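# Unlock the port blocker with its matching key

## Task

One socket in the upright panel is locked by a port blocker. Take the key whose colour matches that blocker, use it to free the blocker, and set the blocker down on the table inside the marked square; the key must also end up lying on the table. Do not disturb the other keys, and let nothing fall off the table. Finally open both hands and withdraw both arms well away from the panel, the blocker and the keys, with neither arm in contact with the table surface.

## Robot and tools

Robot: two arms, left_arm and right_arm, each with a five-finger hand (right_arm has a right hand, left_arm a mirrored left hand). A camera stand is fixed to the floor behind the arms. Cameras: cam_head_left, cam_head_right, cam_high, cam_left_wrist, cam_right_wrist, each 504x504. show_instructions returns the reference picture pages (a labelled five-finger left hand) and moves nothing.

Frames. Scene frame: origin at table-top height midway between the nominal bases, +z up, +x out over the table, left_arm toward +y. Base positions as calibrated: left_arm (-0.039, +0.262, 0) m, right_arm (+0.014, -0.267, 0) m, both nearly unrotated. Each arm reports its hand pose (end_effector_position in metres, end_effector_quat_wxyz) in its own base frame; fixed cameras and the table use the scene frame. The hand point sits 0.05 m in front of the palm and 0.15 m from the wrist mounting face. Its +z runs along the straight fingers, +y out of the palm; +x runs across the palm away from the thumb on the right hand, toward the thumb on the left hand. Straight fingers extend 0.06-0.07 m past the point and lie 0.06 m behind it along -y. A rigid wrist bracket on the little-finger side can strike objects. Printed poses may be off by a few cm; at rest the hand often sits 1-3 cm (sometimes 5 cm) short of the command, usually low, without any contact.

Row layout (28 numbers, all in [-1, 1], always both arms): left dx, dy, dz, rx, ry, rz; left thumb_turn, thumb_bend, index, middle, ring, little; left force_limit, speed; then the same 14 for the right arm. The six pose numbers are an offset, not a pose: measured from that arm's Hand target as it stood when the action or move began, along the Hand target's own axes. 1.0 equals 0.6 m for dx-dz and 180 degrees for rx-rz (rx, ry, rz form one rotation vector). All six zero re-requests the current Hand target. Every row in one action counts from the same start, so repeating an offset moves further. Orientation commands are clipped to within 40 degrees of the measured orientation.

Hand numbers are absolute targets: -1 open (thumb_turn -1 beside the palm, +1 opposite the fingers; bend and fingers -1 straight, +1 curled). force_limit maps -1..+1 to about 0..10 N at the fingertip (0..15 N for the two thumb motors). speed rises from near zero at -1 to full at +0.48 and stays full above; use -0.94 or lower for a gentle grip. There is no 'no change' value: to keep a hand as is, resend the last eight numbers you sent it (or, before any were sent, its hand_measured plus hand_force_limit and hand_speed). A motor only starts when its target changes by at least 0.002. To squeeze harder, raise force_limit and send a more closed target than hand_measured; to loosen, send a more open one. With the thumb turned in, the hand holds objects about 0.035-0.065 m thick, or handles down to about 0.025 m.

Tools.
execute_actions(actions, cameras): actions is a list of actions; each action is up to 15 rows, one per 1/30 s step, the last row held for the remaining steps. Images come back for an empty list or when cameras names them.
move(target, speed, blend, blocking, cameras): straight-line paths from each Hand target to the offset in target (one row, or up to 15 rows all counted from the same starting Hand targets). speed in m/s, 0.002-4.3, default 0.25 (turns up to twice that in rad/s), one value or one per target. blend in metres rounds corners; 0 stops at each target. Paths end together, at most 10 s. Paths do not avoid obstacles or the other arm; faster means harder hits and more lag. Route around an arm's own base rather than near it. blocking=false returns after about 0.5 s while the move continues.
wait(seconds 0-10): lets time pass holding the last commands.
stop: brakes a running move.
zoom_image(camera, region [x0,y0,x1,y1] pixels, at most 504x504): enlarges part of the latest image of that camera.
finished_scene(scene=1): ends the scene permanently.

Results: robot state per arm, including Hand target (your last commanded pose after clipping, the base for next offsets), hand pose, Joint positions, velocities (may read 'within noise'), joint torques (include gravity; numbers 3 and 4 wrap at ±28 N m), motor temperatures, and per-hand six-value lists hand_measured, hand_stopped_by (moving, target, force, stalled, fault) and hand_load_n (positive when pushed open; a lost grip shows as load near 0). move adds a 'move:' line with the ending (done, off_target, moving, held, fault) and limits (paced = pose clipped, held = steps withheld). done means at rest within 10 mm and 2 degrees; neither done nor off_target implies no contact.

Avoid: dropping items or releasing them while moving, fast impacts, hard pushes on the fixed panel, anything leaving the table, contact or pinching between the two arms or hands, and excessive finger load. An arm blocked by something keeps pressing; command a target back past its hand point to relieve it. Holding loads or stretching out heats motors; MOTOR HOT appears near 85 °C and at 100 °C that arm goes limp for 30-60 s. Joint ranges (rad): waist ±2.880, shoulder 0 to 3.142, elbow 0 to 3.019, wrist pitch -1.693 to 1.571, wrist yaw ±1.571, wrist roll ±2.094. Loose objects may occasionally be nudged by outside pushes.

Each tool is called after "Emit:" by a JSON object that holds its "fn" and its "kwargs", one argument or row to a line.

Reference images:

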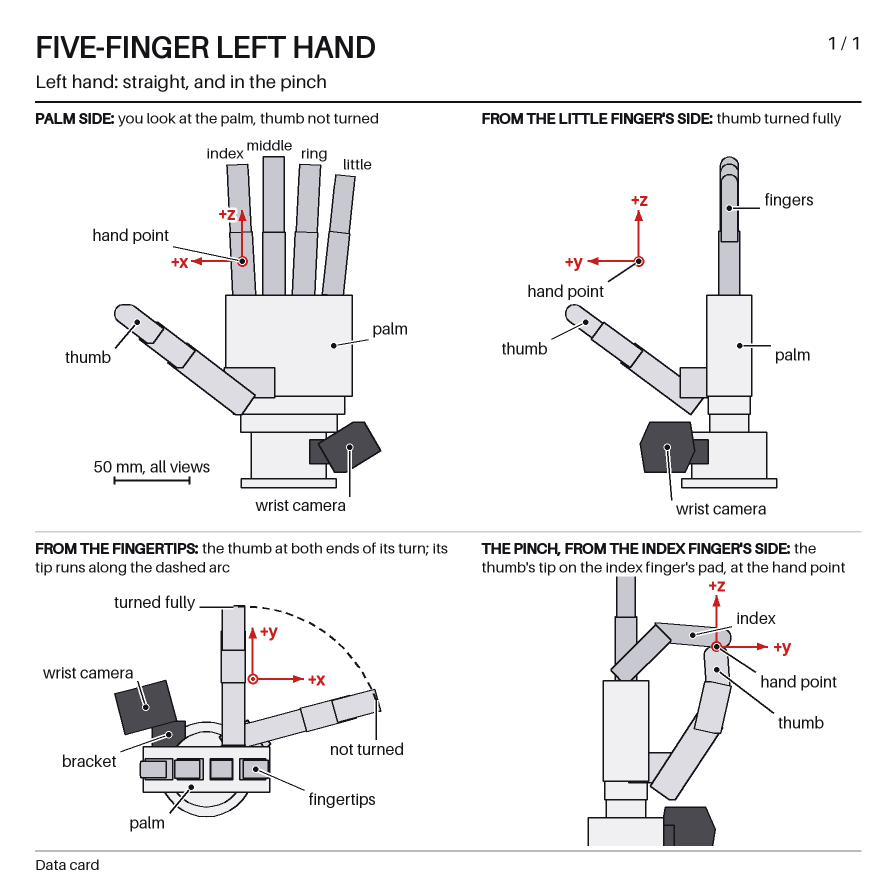

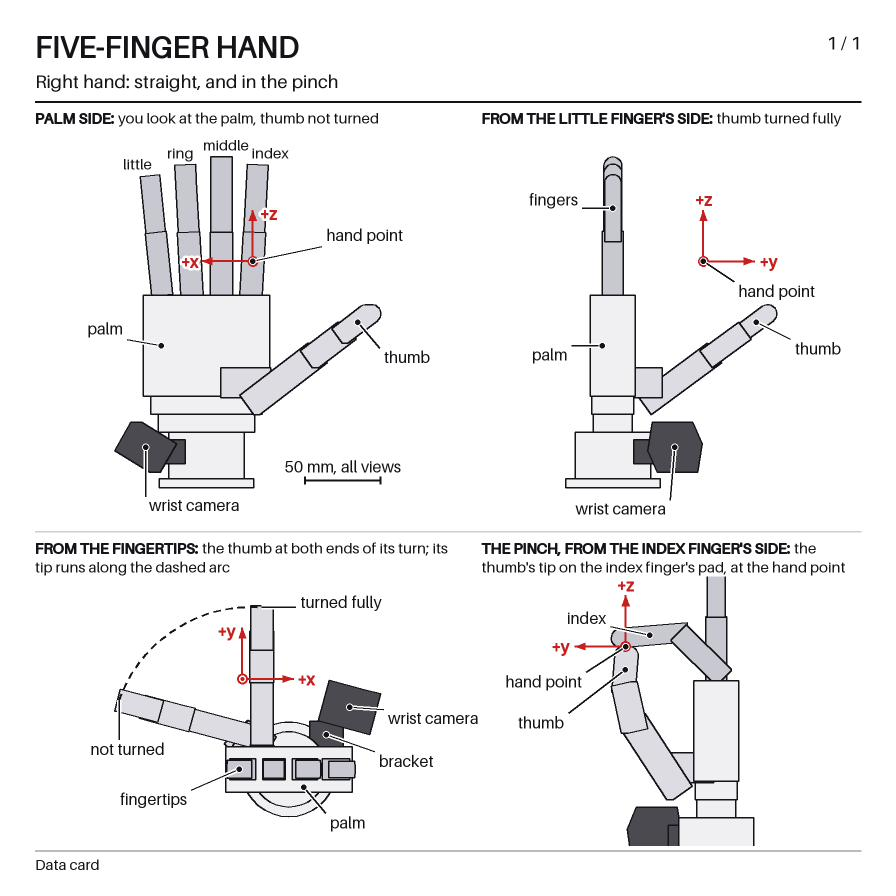

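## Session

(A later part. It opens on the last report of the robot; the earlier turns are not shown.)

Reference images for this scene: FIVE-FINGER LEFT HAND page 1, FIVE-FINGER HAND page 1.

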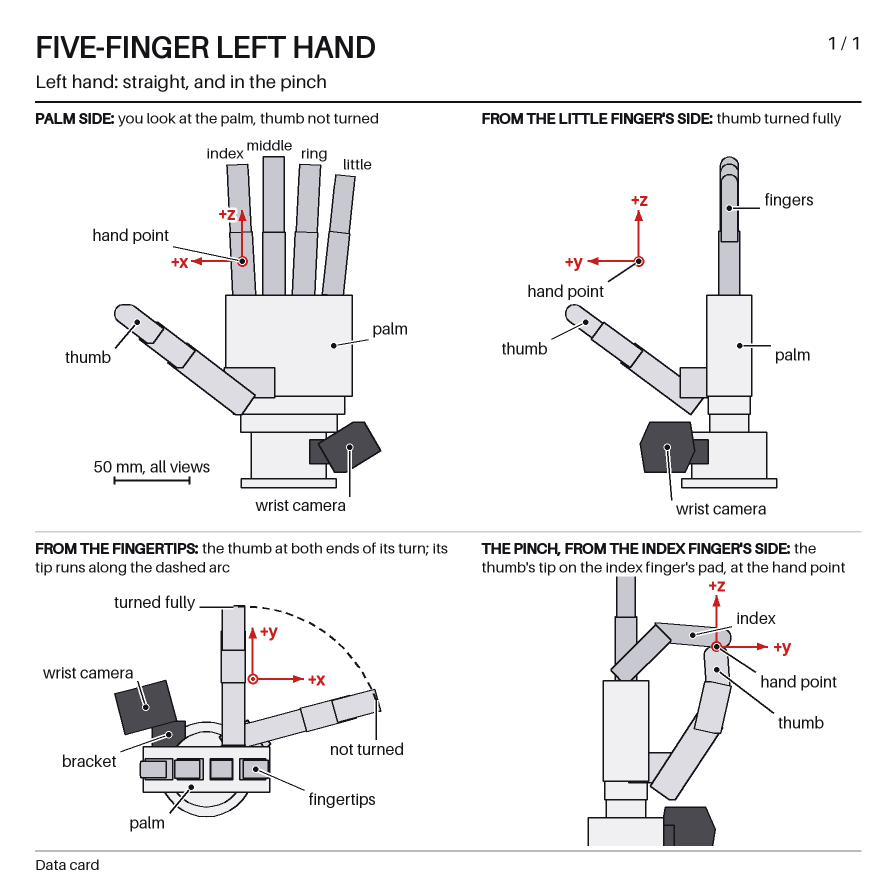

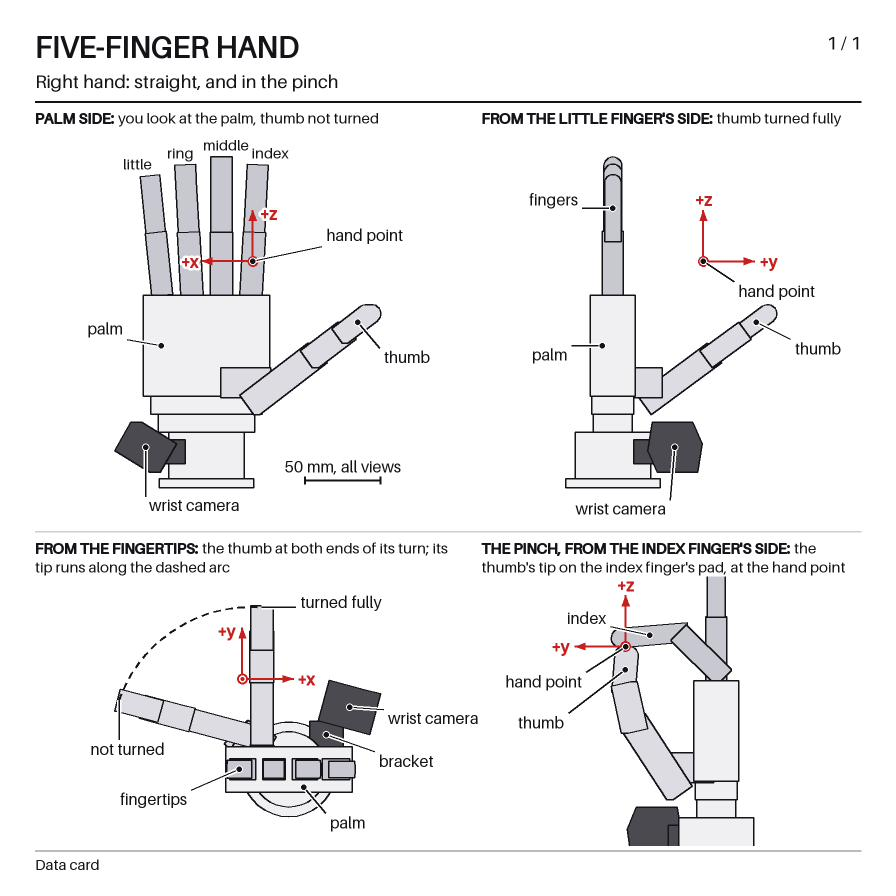

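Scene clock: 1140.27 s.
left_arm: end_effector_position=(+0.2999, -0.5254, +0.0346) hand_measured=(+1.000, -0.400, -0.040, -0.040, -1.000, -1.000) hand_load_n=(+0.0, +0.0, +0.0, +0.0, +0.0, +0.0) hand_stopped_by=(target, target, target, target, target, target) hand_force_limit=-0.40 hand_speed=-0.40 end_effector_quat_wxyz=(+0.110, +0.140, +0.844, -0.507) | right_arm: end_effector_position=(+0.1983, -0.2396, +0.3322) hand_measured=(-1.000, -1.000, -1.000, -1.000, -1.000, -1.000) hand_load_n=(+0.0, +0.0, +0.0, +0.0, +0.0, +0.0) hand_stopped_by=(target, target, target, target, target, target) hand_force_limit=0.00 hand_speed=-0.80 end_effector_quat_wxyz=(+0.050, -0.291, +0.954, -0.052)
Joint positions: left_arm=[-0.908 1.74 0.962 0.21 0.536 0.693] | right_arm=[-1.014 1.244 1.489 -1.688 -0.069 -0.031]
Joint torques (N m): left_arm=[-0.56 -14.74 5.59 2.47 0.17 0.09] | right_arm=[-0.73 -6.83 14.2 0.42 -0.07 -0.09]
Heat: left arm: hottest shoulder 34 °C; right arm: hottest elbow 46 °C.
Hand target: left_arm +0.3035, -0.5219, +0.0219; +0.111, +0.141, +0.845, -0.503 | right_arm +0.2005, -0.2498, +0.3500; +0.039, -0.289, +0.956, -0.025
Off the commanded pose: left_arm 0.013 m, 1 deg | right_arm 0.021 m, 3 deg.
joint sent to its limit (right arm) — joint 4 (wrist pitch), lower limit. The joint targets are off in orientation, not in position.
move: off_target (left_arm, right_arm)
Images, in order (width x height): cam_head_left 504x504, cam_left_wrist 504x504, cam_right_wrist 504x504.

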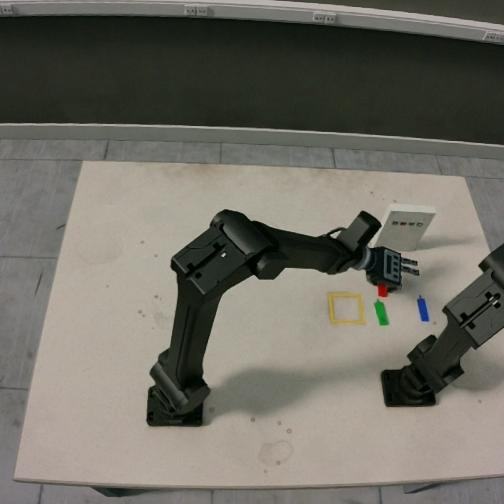

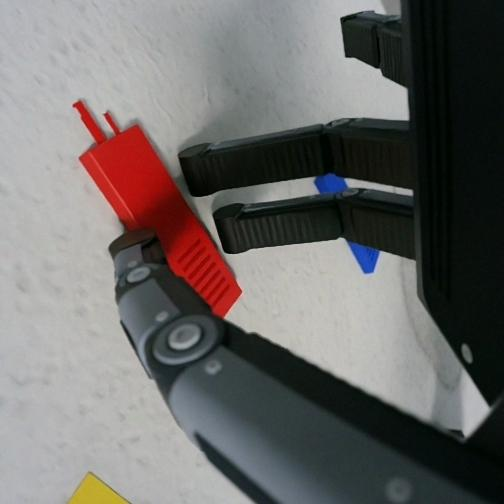

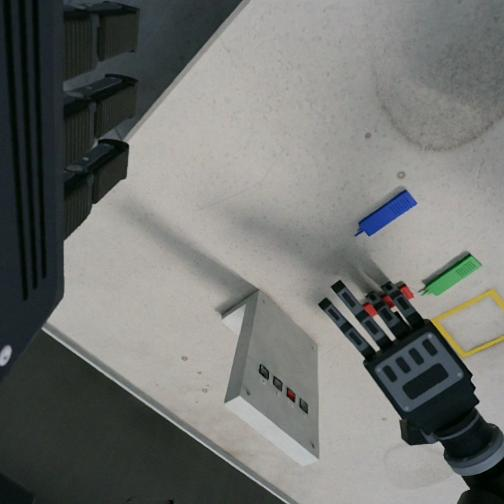

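Emit:
{"fn": "move", "kwargs": {
  "target": [0.0055,0.0136,0.0078,0,0,0,1,-0.40,-0.04,-0.04,-1,-1,-0.4,-0.4,0,0,0,0,0,0,-1,-1,-1,-1,-1,-1,0,-0.8],
  "speed": 0.04,
  "cameras": ["cam_left_wrist","cam_head_left","cam_right_wrist"]
}}

Emit:
{"fn": "zoom_image", "kwargs": {
  "camera": "cam_left_wrist",
  "region": [20, 80, 270, 330]
}}

Emit:
{"fn": "zoom_image", "kwargs": {
  "camera": "cam_head_left",
  "region": [370, 260, 420, 310]
}}

Scene clock: 1148.33 s.
left_arm: end_effector_position=(+0.3010, -0.5274, +0.0338) hand_measured=(+1.000, -0.400, -0.040, -0.040, -1.000, -1.000) hand_load_n=(+0.0, +0.0, -2.5, +0.0, +0.0, +0.0) hand_stopped_by=(target, target, target, target, target, target) hand_force_limit=-0.40 hand_speed=-0.40 end_effector_quat_wxyz=(+0.114, +0.142, +0.840, -0.512) | right_arm: end_effector_position=(+0.1983, -0.2396, +0.3322) hand_measured=(-1.000, -1.000, -1.000, -1.000, -1.000, -1.000) hand_load_n=(+0.0, +0.0, +0.0, +0.0, +0.0, +0.0) hand_stopped_by=(target, target, target, target, target, target) hand_force_limit=0.00 hand_speed=-0.80 end_effector_quat_wxyz=(+0.050, -0.291, +0.954, -0.052)
Joint positions: left_arm=[-0.908 1.747 0.957 0.237 0.538 0.693] | right_arm=[-1.014 1.244 1.489 -1.688 -0.069 -0.031]
Joint velocities: left_arm=[within noise] | right_arm=[0.005 -0.005 -0.007 -0.051 -0.022 -0.081]
Joint torques (N m): left_arm=[-0.56 -13.57 5.26 2.47 0.09 0.09] | right_arm=[-1.38 -5.71 14.2 0.61 -0.08 -0.08]
Heat: left arm: hottest elbow 35 °C; right arm: hottest elbow 46 °C.
Hand target: left_arm +0.3036, -0.5220, +0.0121; +0.112, +0.141, +0.845, -0.503 | right_arm +0.2005, -0.2498, +0.3500; +0.039, -0.289, +0.956, -0.025
Off the commanded pose: left_arm 0.023 m, 1 deg | right_arm 0.021 m, 3 deg.
joint sent to its limit (right arm) — joint 4 (wrist pitch), lower limit. The joint targets are off in orientation, not in position.
move: off_target (left_arm, right_arm)
Images, in order (width x height): cam_head_left 504x504, cam_left_wrist 504x504, cam_right_wrist 504x504.

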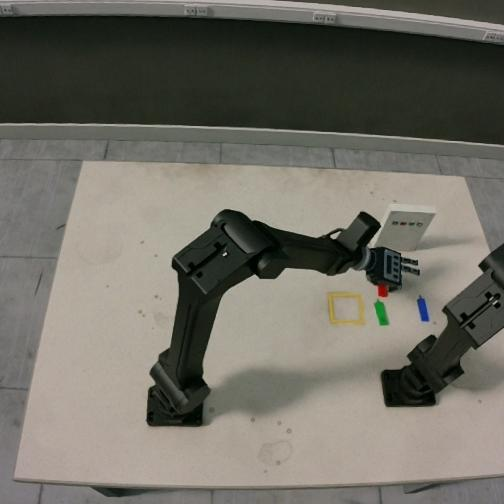

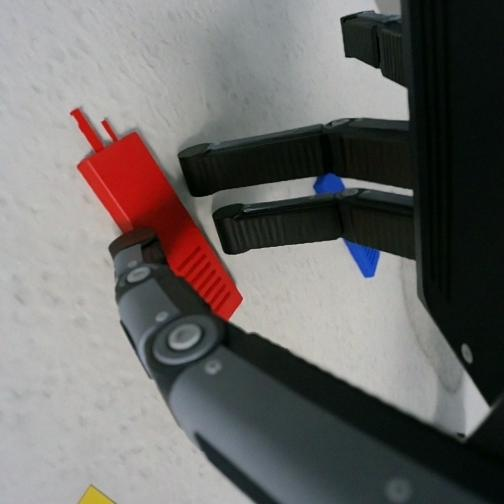

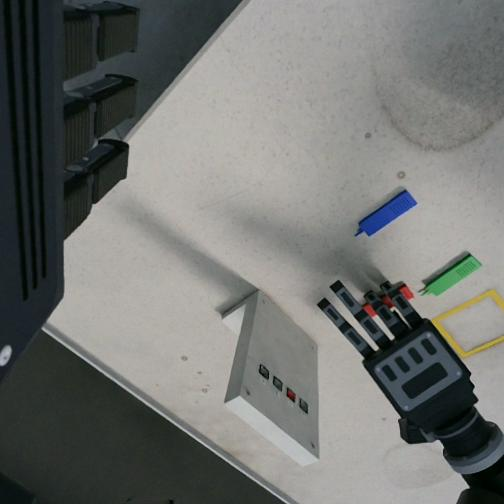

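Scaled by 2.016 from the camera's 504x504 image, which has a finer 720x720 frame.

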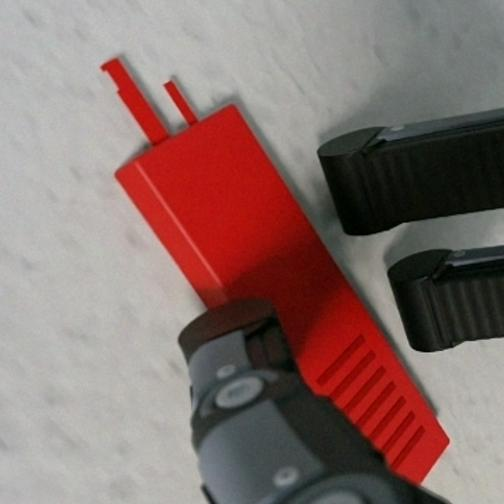

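Scaled by 10.080 from the camera's 504x504 image, which has a finer 720x720 frame.

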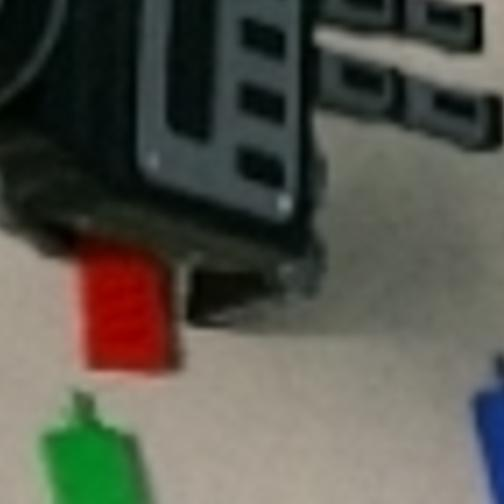

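Emit:
{"fn": "execute_actions", "kwargs": {
  "actions": [
    [[0,0,0,0,0,0,1,-0.46,-0.04,-0.04,-1,-1,-0.4,-0.8,0,0,0,0,0,0,-1,-1,-1,-1,-1,-1,0,-0.8]]
  ],
  "cameras": ["cam_left_wrist"]
}}

Emit:
{"fn": "zoom_image", "kwargs": {
  "camera": "cam_left_wrist",
  "region": [20, 80, 270, 330]
}}

Scene clock: 1152.77 s.
left_arm: end_effector_position=(+0.3010, -0.5274, +0.0338) hand_measured=(+1.000, -0.460, -0.040, -0.040, -1.000, -1.000) hand_load_n=(+0.0, +0.0, -2.5, +0.0, +0.0, +0.0) hand_stopped_by=(target, target, target, target, target, target) hand_force_limit=-0.40 hand_speed=-0.80 end_effector_quat_wxyz=(+0.114, +0.142, +0.840, -0.512) | right_arm: end_effector_position=(+0.1983, -0.2396, +0.3322) hand_measured=(-1.000, -1.000, -1.000, -1.000, -1.000, -1.000) hand_load_n=(+0.0, +0.0, +0.0, +0.0, +0.0, +0.0) hand_stopped_by=(target, target, target, target, target, target) hand_force_limit=0.00 hand_speed=-0.80 end_effector_quat_wxyz=(+0.050, -0.291, +0.954, -0.052)
Joint positions: left_arm=[-0.908 1.747 0.957 0.237 0.538 0.693] | right_arm=[-1.014 1.244 1.489 -1.688 -0.069 -0.031]
Joint torques (N m): left_arm=[-0.62 -13.57 5.3 2.44 0.09 0.09] | right_arm=[-0.91 -6.3 14.05 0.57 -0.11 -0.1]
Heat: left arm: hottest elbow 35 °C; right arm: hottest elbow 46 °C.
Hand target: left_arm +0.3036, -0.5220, +0.0121; +0.112, +0.141, +0.845, -0.503 | right_arm +0.2005, -0.2498, +0.3500; +0.039, -0.289, +0.956, -0.025
Off the commanded pose: left_arm 0.022 m, 1 deg | right_arm 0.021 m, 3 deg.
joint sent to its limit (right arm) — joint 4 (wrist pitch), lower limit. The joint targets are off in orientation, not in position.
Images, in order (width x height): cam_left_wrist 504x504.

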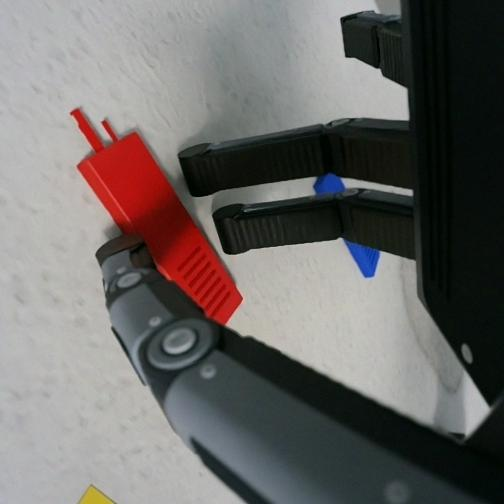

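Scaled by 2.016 from the camera's 504x504 image, which has a finer 720x720 frame.

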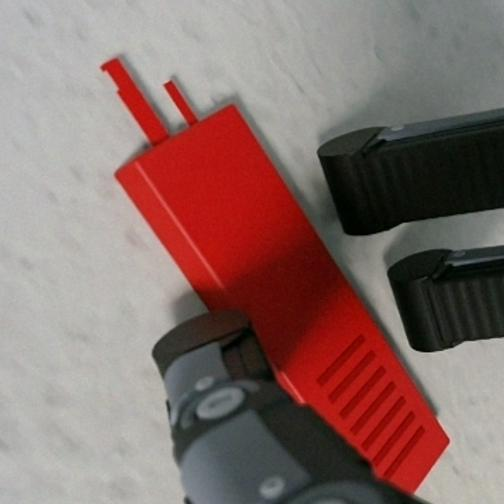

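Emit:
{"fn": "execute_actions", "kwargs": {
  "actions": [
    [[0,0,0,0,0,0,1,-0.5,-0.04,-0.04,-1,-1,-0.4,-0.8,0,0,0,0,0,0,-1,-1,-1,-1,-1,-1,0,-0.8]]
  ]
}}

Emit:
{"fn": "execute_actions", "kwargs": {
  "actions": [
    [[0,0,0,0,0,0,1,-0.54,-0.04,-0.04,-1,-1,-0.4,-0.8,0,0,0,0,0,0,-1,-1,-1,-1,-1,-1,0,-0.8]]
  ],
  "cameras": ["cam_left_wrist"]
}}

Scene clock: 1157.97 s.
left_arm: end_effector_position=(+0.3010, -0.5274, +0.0338) hand_measured=(+1.000, -0.500, -0.040, -0.040, -1.000, -1.000) hand_load_n=(+0.0, +0.0, -3.0, +0.0, +0.0, +0.0) hand_stopped_by=(target, target, target, target, target, target) hand_force_limit=-0.40 hand_speed=-0.80 end_effector_quat_wxyz=(+0.114, +0.142, +0.840, -0.512) | right_arm: end_effector_position=(+0.1983, -0.2396, +0.3322) hand_measured=(-1.000, -1.000, -1.000, -1.000, -1.000, -1.000) hand_load_n=(+0.0, +0.0, +0.0, +0.0, +0.0, +0.0) hand_stopped_by=(target, target, target, target, target, target) hand_force_limit=0.00 hand_speed=-0.80 end_effector_quat_wxyz=(+0.050, -0.291, +0.954, -0.052)
Joint positions: left_arm=[-0.908 1.747 0.957 0.237 0.538 0.693] | right_arm=[-1.014 1.244 1.489 -1.688 -0.069 -0.031]
Joint torques (N m): left_arm=[-0.44 -13.33 5.31 2.45 0.09 0.09] | right_arm=[-0.62 -5.3 14.41 0.42 -0.06 -0.09]
Heat: left arm: hottest shoulder 35 °C; right arm: hottest elbow 46 °C.
Hand target: left_arm +0.3036, -0.5220, +0.0121; +0.112, +0.141, +0.845, -0.503 | right_arm +0.2005, -0.2498, +0.3500; +0.039, -0.289, +0.956, -0.025
Off the commanded pose: left_arm 0.022 m, 1 deg | right_arm 0.021 m, 3 deg.
joint sent to its limit (right arm) — joint 4 (wrist pitch), lower limit. The joint targets are off in orientation, not in position.

Scene clock: 1158.67 s.
left_arm: end_effector_position=(+0.3010, -0.5273, +0.0336) hand_measured=(+1.000, -0.540, -0.040, -0.040, -1.000, -1.000) hand_load_n=(+0.0, +0.0, -2.5, +0.0, +0.0, +0.0) hand_stopped_by=(target, target, target, target, target, target) hand_force_limit=-0.40 hand_speed=-0.80 end_effector_quat_wxyz=(+0.114, +0.142, +0.840, -0.512) | right_arm: end_effector_position=(+0.1983, -0.2396, +0.3322) hand_measured=(-1.000, -1.000, -1.000, -1.000, -1.000, -1.000) hand_load_n=(+0.0, +0.0, +0.0, +0.0, +0.0, +0.0) hand_stopped_by=(target, target, target, target, target, target) hand_force_limit=0.00 hand_speed=-0.80 end_effector_quat_wxyz=(+0.050, -0.291, +0.954, -0.052)
Joint positions: left_arm=[-0.908 1.747 0.957 0.237 0.538 0.693] | right_arm=[-1.014 1.244 1.489 -1.688 -0.069 -0.031]
Joint torques (N m): left_arm=[-0.44 -13.51 5.31 2.48 0.09 0.09] | right_arm=[-0.85 -6.83 14.17 0.51 -0.04 -0.06]
Heat: left arm: hottest shoulder 35 °C; right arm: hottest elbow 46 °C.
Hand target: left_arm +0.3036, -0.5220, +0.0119; +0.112, +0.141, +0.845, -0.503 | right_arm +0.2005, -0.2498, +0.3500; +0.039, -0.289, +0.956, -0.025
Off the commanded pose: left_arm 0.022 m, 1 deg | right_arm 0.021 m, 3 deg.
joint sent to its limit (right arm) — joint 4 (wrist pitch), lower limit. The joint targets are off in orientation, not in position.
Images, in order (width x height): cam_left_wrist 504x504.

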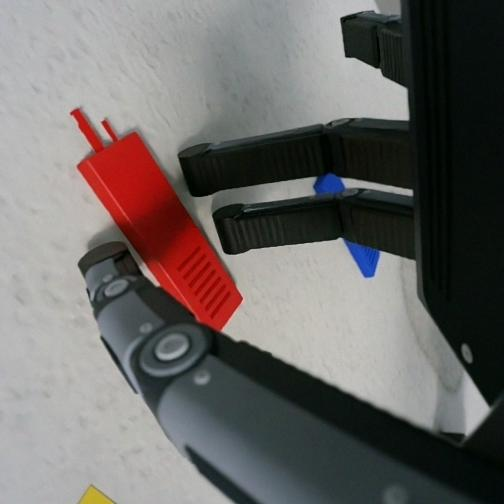

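Emit:
{"fn": "execute_actions", "kwargs": {
  "actions": [
    [[0,0,0,0,0,0,1,-0.58,-0.04,-0.04,-1,-1,-0.4,-0.8,0,0,0,0,0,0,-1,-1,-1,-1,-1,-1,0,-0.8]]
  ]
}}

Emit:
{"fn": "execute_actions", "kwargs": {
  "actions": [
    [[0,0,0,0,0,0,1,-0.62,-0.04,-0.04,-1,-1,-0.4,-0.8,0,0,0,0,0,0,-1,-1,-1,-1,-1,-1,0,-0.8]]
  ],
  "cameras": ["cam_left_wrist"]
}}

Emit:
{"fn": "zoom_image", "kwargs": {
  "camera": "cam_left_wrist",
  "region": [20, 130, 270, 380]
}}

Scene clock: 1163.80 s.
left_arm: end_effector_position=(+0.3010, -0.5275, +0.0336) hand_measured=(+1.000, -0.580, -0.040, -0.040, -1.000, -1.000) hand_load_n=(+0.5, +0.0, -2.0, +0.0, +0.0, +0.0) hand_stopped_by=(target, target, target, target, target, target) hand_force_limit=-0.40 hand_speed=-0.80 end_effector_quat_wxyz=(+0.114, +0.142, +0.839, -0.512) | right_arm: end_effector_position=(+0.1983, -0.2396, +0.3322) hand_measured=(-1.000, -1.000, -1.000, -1.000, -1.000, -1.000) hand_load_n=(+0.0, +0.0, +0.0, +0.0, +0.0, +0.0) hand_stopped_by=(target, target, target, target, target, target) hand_force_limit=0.00 hand_speed=-0.80 end_effector_quat_wxyz=(+0.050, -0.291, +0.954, -0.052)
Joint positions: left_arm=[-0.908 1.747 0.957 0.238 0.539 0.693] | right_arm=[-1.014 1.244 1.489 -1.688 -0.069 -0.031]
Joint torques (N m): left_arm=[-0.56 -13.57 5.31 2.4 0.08 0.09] | right_arm=[-1.67 -7.24 14.3 0.58 -0.01 -0.08]
Heat: left arm: hottest shoulder 35 °C; right arm: hottest elbow 46 °C.
Hand target: left_arm +0.3035, -0.5220, +0.0119; +0.111, +0.141, +0.845, -0.503 | right_arm +0.2005, -0.2498, +0.3500; +0.039, -0.289, +0.956, -0.025
Off the commanded pose: left_arm 0.023 m, 1 deg | right_arm 0.021 m, 3 deg.
joint sent to its limit (right arm) — joint 4 (wrist pitch), lower limit. The joint targets are off in orientation, not in position.

Scene clock: 1164.50 s.
left_arm: end_effector_position=(+0.3017, -0.5282, +0.0341) hand_measured=(+1.000, -0.620, -0.040, -0.040, -1.000, -1.000) hand_load_n=(-0.5, -0.5, +0.0, +0.0, +0.0, +0.0) hand_stopped_by=(target, target, target, target, target, target) hand_force_limit=-0.40 hand_speed=-0.80 end_effector_quat_wxyz=(+0.116, +0.144, +0.838, -0.513) | right_arm: end_effector_position=(+0.1983, -0.2396, +0.3322) hand_measured=(-1.000, -1.000, -1.000, -1.000, -1.000, -1.000) hand_load_n=(+0.0, -0.5, +0.0, +0.0, +0.0, +0.0) hand_stopped_by=(target, target, target, target, target, target) hand_force_limit=0.00 hand_speed=-0.80 end_effector_quat_wxyz=(+0.050, -0.291, +0.954, -0.052)
Joint positions: left_arm=[-0.908 1.748 0.957 0.243 0.539 0.695] | right_arm=[-1.014 1.244 1.489 -1.688 -0.069 -0.031]
Joint torques (N m): left_arm=[-0.56 -13.68 5.3 2.24 0.09 0.07] | right_arm=[-0.73 -6.53 14.19 0.5 -0.04 -0.09]
Heat: left arm: hottest shoulder 35 °C; right arm: hottest elbow 46 °C.
Hand target: left_arm +0.3036, -0.5220, +0.0120; +0.112, +0.141, +0.845, -0.503 | right_arm +0.2005, -0.2498, +0.3500; +0.039, -0.289, +0.956, -0.025
Off the commanded pose: left_arm 0.023 m, 2 deg | right_arm 0.021 m, 3 deg.
joint sent to its limit (right arm) — joint 4 (wrist pitch), lower limit. The joint targets are off in orientation, not in position.
Images, in order (width x height): cam_left_wrist 504x504.

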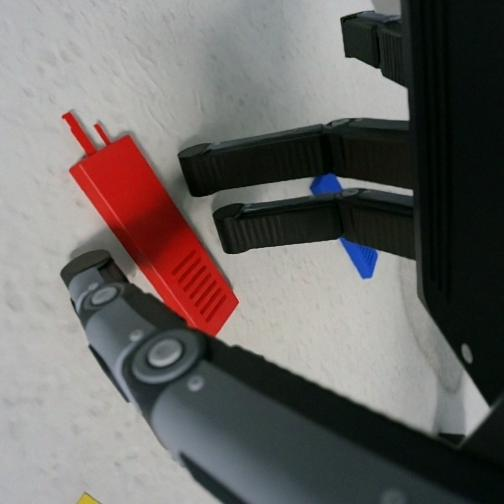

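Scaled by 2.016 from the camera's 504x504 image, which has a finer 720x720 frame.

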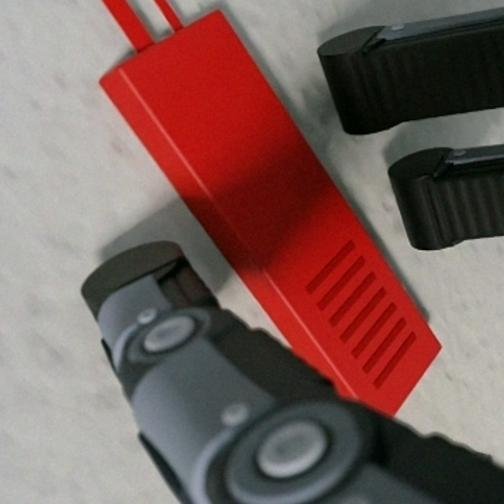

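Emit:
{"fn": "move", "kwargs": {
  "target": [
    [-0.0315,-0.0778,-0.0445,0,0,0,1,-0.62,-0.04,-0.04,-1,-1,-0.4,-0.4,0,0,0,0,0,0,-1,-1,-1,-1,-1,-1,0,-0.8],
    [-0.0217,-0.0757,-0.0443,0.0574,-0.0026,-0.0322,1,-0.3,-0.08,-0.08,-1,-1,-0.4,-0.4,0,0,0,0,0,0,-1,-1,-1,-1,-1,-1,0,-0.8]
  ],
  "speed": 0.08,
  "cameras": ["cam_left_wrist","cam_head_left","cam_right_wrist"]
}}

Emit:
{"fn": "zoom_image", "kwargs": {
  "camera": "cam_head_left",
  "region": [370, 255, 420, 305]
}}

Emit:
{"fn": "zoom_image", "kwargs": {
  "camera": "cam_right_wrist",
  "region": [340, 240, 440, 340]
}}

Scene clock: 1202.47 s.
left_arm: end_effector_position=(+0.2957, -0.5244, +0.0768) hand_measured=(+1.000, -0.300, -0.080, -0.080, -1.000, -1.000) hand_load_n=(+0.0, +0.0, +0.0, +0.0, +0.0, +0.0) hand_stopped_by=(target, target, target, target, target, target) hand_force_limit=-0.40 hand_speed=-0.40 end_effector_quat_wxyz=(+0.080, +0.115, +0.800, -0.584) | right_arm: end_effector_position=(+0.1983, -0.2396, +0.3322) hand_measured=(-1.000, -1.000, -1.000, -1.000, -1.000, -1.000) hand_load_n=(+0.0, +0.0, +0.0, +0.0, +0.0, +0.0) hand_stopped_by=(target, target, target, target, target, target) hand_force_limit=0.00 hand_speed=-0.80 end_effector_quat_wxyz=(+0.050, -0.291, +0.954, -0.052)
Joint positions: left_arm=[-0.859 1.694 0.911 0.38 0.677 0.54] | right_arm=[-1.014 1.244 1.489 -1.688 -0.069 -0.031]
Joint torques (N m): left_arm=[-0.38 -14.04 5.5 2.55 0.21 -0.17] | right_arm=[-0.67 -6.42 14.31 0.4 -0.1 -0.09]
Heat: left arm: hottest shoulder 35 °C; right arm: hottest elbow 46 °C.
Hand target: left_arm +0.2987, -0.5207, +0.0659; +0.076, +0.105, +0.802, -0.583 | right_arm +0.2005, -0.2498, +0.3500; +0.039, -0.289, +0.956, -0.025
Off the commanded pose: left_arm 0.012 m, 1 deg | right_arm 0.021 m, 3 deg.
joint sent to its limit (right arm) — joint 4 (wrist pitch), lower limit. The joint targets are off in orientation, not in position.
move: off_target (left_arm, right_arm); target 2's new numbers were sent with left_arm's hand 0.012 m and 1 deg from that target
Images, in order (width x height): cam_head_left 504x504, cam_left_wrist 504x504, cam_right_wrist 504x504.

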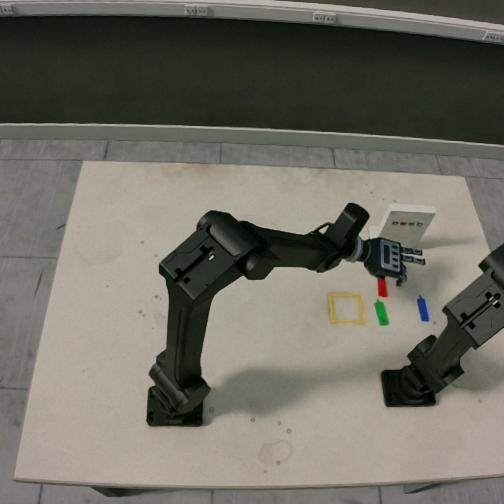

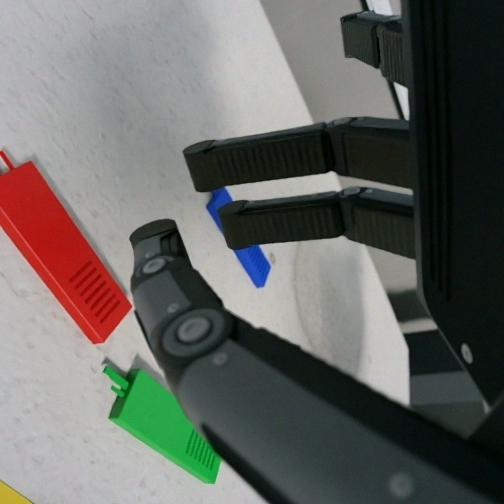

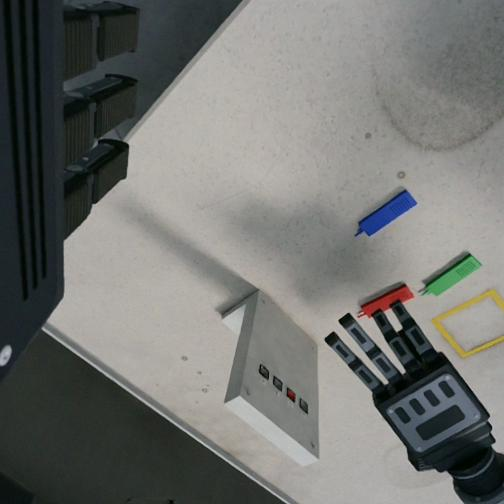

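Scaled by 10.080 from the camera's 504x504 image, which has a finer 720x720 frame.

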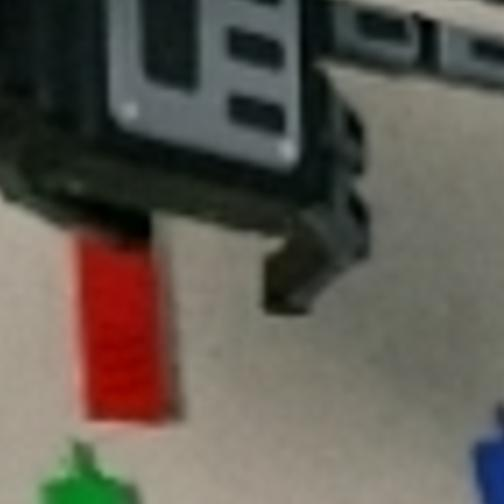

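Scaled by 5.040 from the camera's 504x504 image, which has a finer 720x720 frame.

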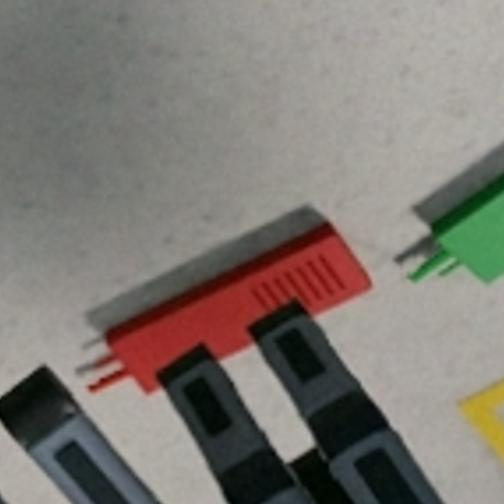

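Emit:
{"fn": "move", "kwargs": {
  "target": [0.003,0.05,0.0107,0,0,0,1,-0.3,-0.08,-0.08,-1,-1,-0.4,-0.4,0,0,0,0,0,0,-1,-1,-1,-1,-1,-1,0,-0.8],
  "speed": 0.06,
  "cameras": ["cam_left_wrist","cam_head_left","cam_right_wrist"]
}}

Emit:
{"fn": "zoom_image", "kwargs": {
  "camera": "cam_head_left",
  "region": [370, 255, 420, 305]
}}

Emit:
{"fn": "zoom_image", "kwargs": {
  "camera": "cam_right_wrist",
  "region": [340, 240, 440, 340]
}}

Emit:
{"fn": "zoom_image", "kwargs": {
  "camera": "cam_left_wrist",
  "region": [20, 130, 270, 380]
}}

Scene clock: 1211.80 s.
left_arm: end_effector_position=(+0.3012, -0.5212, +0.0448) hand_measured=(+1.000, -0.300, -0.080, -0.080, -1.000, -1.000) hand_load_n=(+0.0, +0.0, +0.0, +0.0, +0.0, +0.0) hand_stopped_by=(target, target, target, target, target, target) hand_force_limit=-0.40 hand_speed=-0.40 end_effector_quat_wxyz=(+0.077, +0.112, +0.801, -0.583) | right_arm: end_effector_position=(+0.1983, -0.2396, +0.3322) hand_measured=(-1.000, -1.000, -1.000, -1.000, -1.000, -1.000) hand_load_n=(+0.0, +0.0, +0.0, +0.0, +0.0, +0.0) hand_stopped_by=(target, target, target, target, target, target) hand_force_limit=0.00 hand_speed=-0.80 end_effector_quat_wxyz=(+0.050, -0.291, +0.954, -0.052)
Joint positions: left_arm=[-0.845 1.766 0.898 0.457 0.69 0.54] | right_arm=[-1.014 1.244 1.489 -1.688 -0.069 -0.031]
Joint torques (N m): left_arm=[-0.38 -14.74 5.19 2.48 0.23 -0.1] | right_arm=[-1.32 -7.36 14.45 0.46 -0.03 -0.11]
Heat: left arm: hottest elbow 35 °C; right arm: hottest elbow 46 °C.
Hand target: left_arm +0.3047, -0.5177, +0.0360; +0.076, +0.106, +0.802, -0.583 | right_arm +0.2005, -0.2498, +0.3500; +0.039, -0.289, +0.956, -0.025
Off the commanded pose: left_arm 0.010 m, 1 deg | right_arm 0.021 m, 3 deg.
joint sent to its limit (right arm) — joint 4 (wrist pitch), lower limit. The joint targets are off in orientation, not in position.
move: off_target (right_arm)
Images, in order (width x height): cam_head_left 504x504, cam_left_wrist 504x504, cam_right_wrist 504x504.

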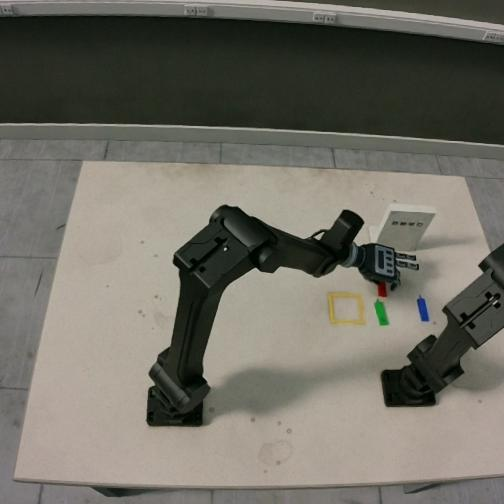

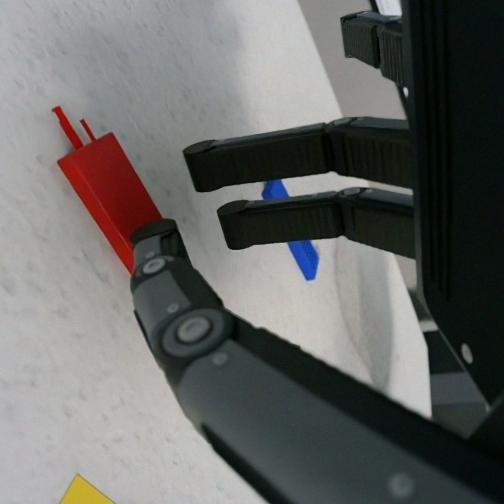

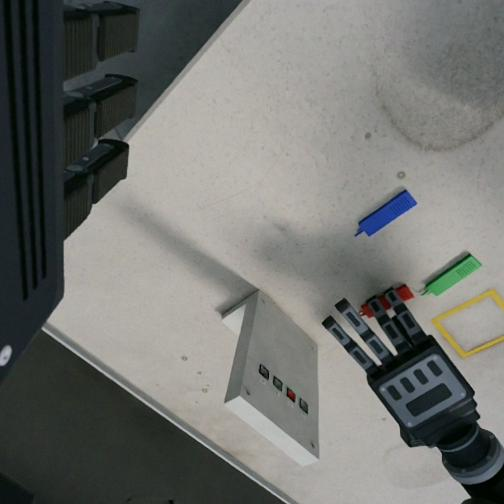

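Scaled by 10.080 from the camera's 504x504 image, which has a finer 720x720 frame.

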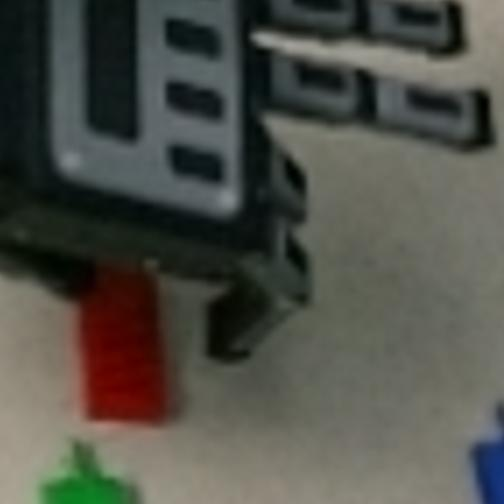

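Scaled by 5.040 from the camera's 504x504 image, which has a finer 720x720 frame.

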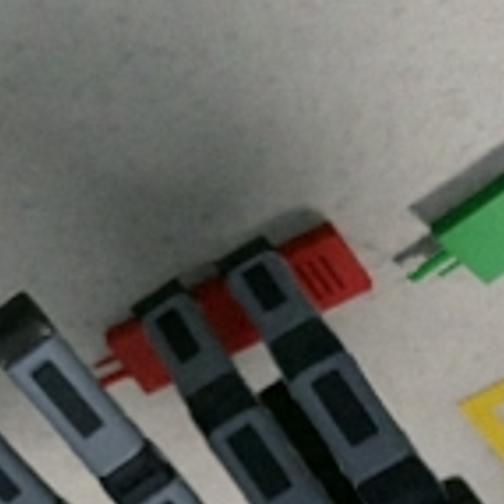

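Scaled by 2.016 from the camera's 504x504 image, which has a finer 720x720 frame.

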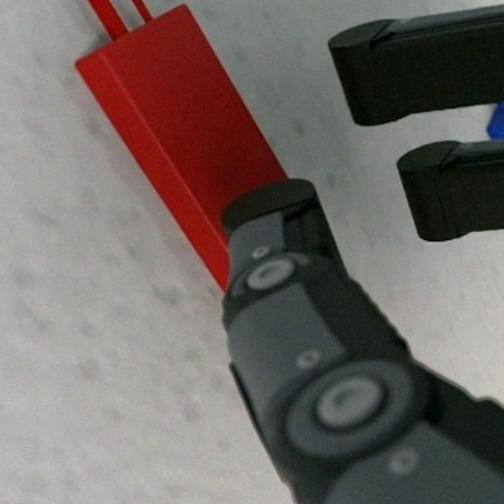

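Emit:
{"fn": "move", "kwargs": {
  "target": [0.002,0.0205,0.0022,0,0,0,1,-0.3,-0.08,-0.08,-1,-1,-0.4,-0.4,0,0,0,0,0,0,-1,-1,-1,-1,-1,-1,0,-0.8],
  "speed": 0.04,
  "cameras": ["cam_left_wrist","cam_head_left","cam_right_wrist"]
}}

Emit:
{"fn": "zoom_image", "kwargs": {
  "camera": "cam_head_left",
  "region": [370, 255, 420, 305]
}}

Emit:
{"fn": "zoom_image", "kwargs": {
  "camera": "cam_left_wrist",
  "region": [20, 130, 270, 380]
}}

Emit:
{"fn": "zoom_image", "kwargs": {
  "camera": "cam_right_wrist",
  "region": [340, 240, 440, 340]
}}

Scene clock: 1219.57 s.
left_arm: end_effector_position=(+0.3031, -0.5193, +0.0337) hand_measured=(+1.000, -0.300, -0.080, -0.080, -1.000, -1.000) hand_load_n=(+0.0, +0.0, +0.0, +0.0, +0.0, +0.0) hand_stopped_by=(target, target, target, target, target, target) hand_force_limit=-0.40 hand_speed=-0.40 end_effector_quat_wxyz=(+0.076, +0.111, +0.801, -0.584) | right_arm: end_effector_position=(+0.1983, -0.2396, +0.3322) hand_measured=(-1.000, -1.000, -1.000, -1.000, -1.000, -1.000) hand_load_n=(+0.0, +0.0, +0.0, +0.0, +0.0, +0.0) hand_stopped_by=(target, target, target, target, target, target) hand_force_limit=0.00 hand_speed=-0.80 end_effector_quat_wxyz=(+0.050, -0.291, +0.954, -0.052)
Joint positions: left_arm=[-0.839 1.792 0.892 0.488 0.696 0.54] | right_arm=[-1.014 1.244 1.489 -1.688 -0.069 -0.031]
Joint torques (N m): left_arm=[-0.26 -14.8 4.97 2.54 0.23 -0.08] | right_arm=[-1.49 -6.48 14.2 0.43 -0.14 -0.09]
Heat: left arm: hottest shoulder 35 °C; right arm: hottest elbow 46 °C.
Hand target: left_arm +0.3065, -0.5153, +0.0239; +0.076, +0.106, +0.802, -0.583 | right_arm +0.2005, -0.2498, +0.3500; +0.039, -0.289, +0.956, -0.025
Off the commanded pose: left_arm 0.011 m, 1 deg | right_arm 0.021 m, 3 deg.
joint sent to its limit (right arm) — joint 4 (wrist pitch), lower limit. The joint targets are off in orientation, not in position.
move: off_target (left_arm, right_arm)
Images, in order (width x height): cam_head_left 504x504, cam_left_wrist 504x504, cam_right_wrist 504x504.

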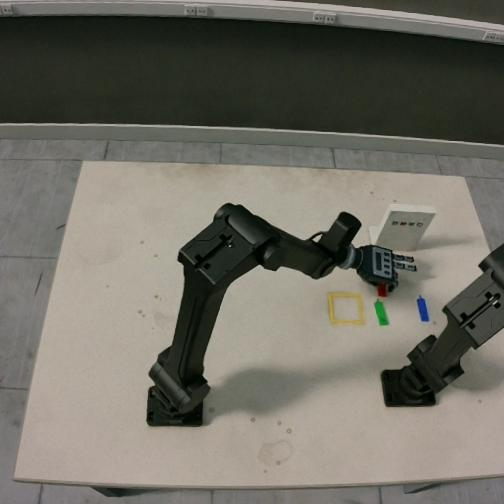

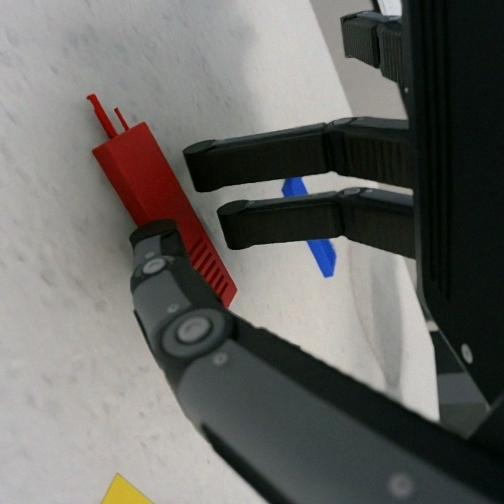

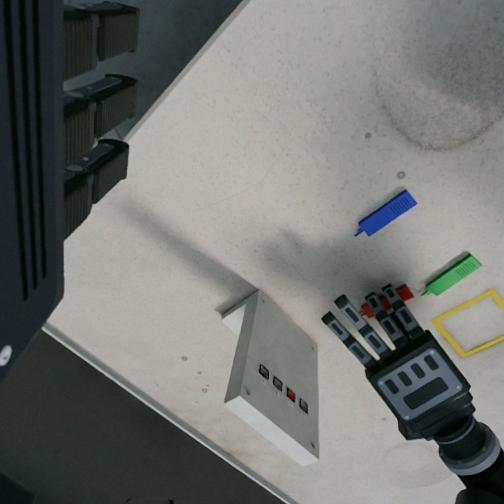

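Scaled by 10.080 from the camera's 504x504 image, which has a finer 720x720 frame.

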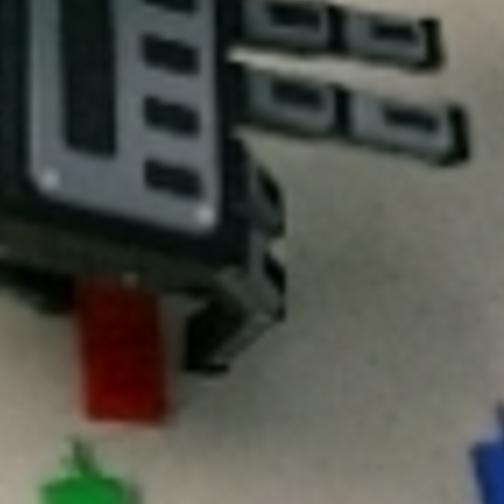

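Scaled by 2.016 from the camera's 504x504 image, which has a finer 720x720 frame.

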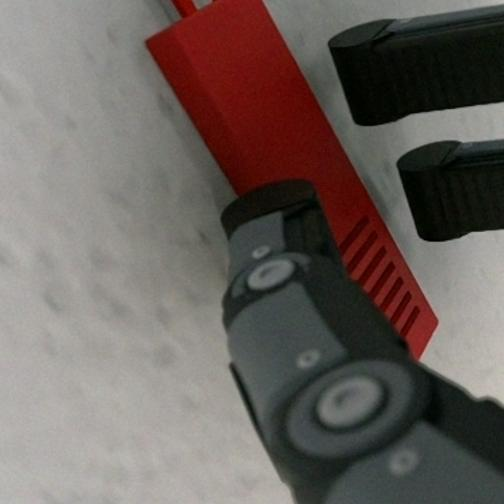

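Scaled by 5.040 from the camera's 504x504 image, which has a finer 720x720 frame.

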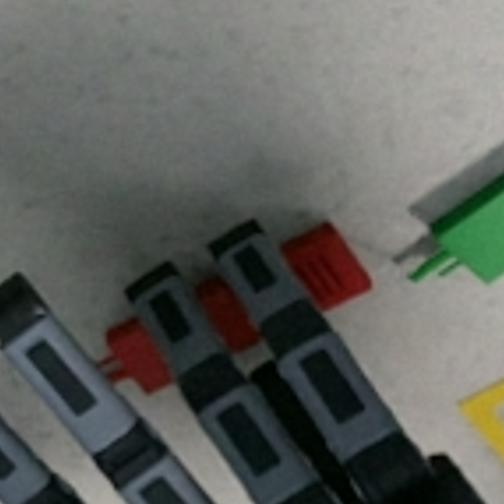

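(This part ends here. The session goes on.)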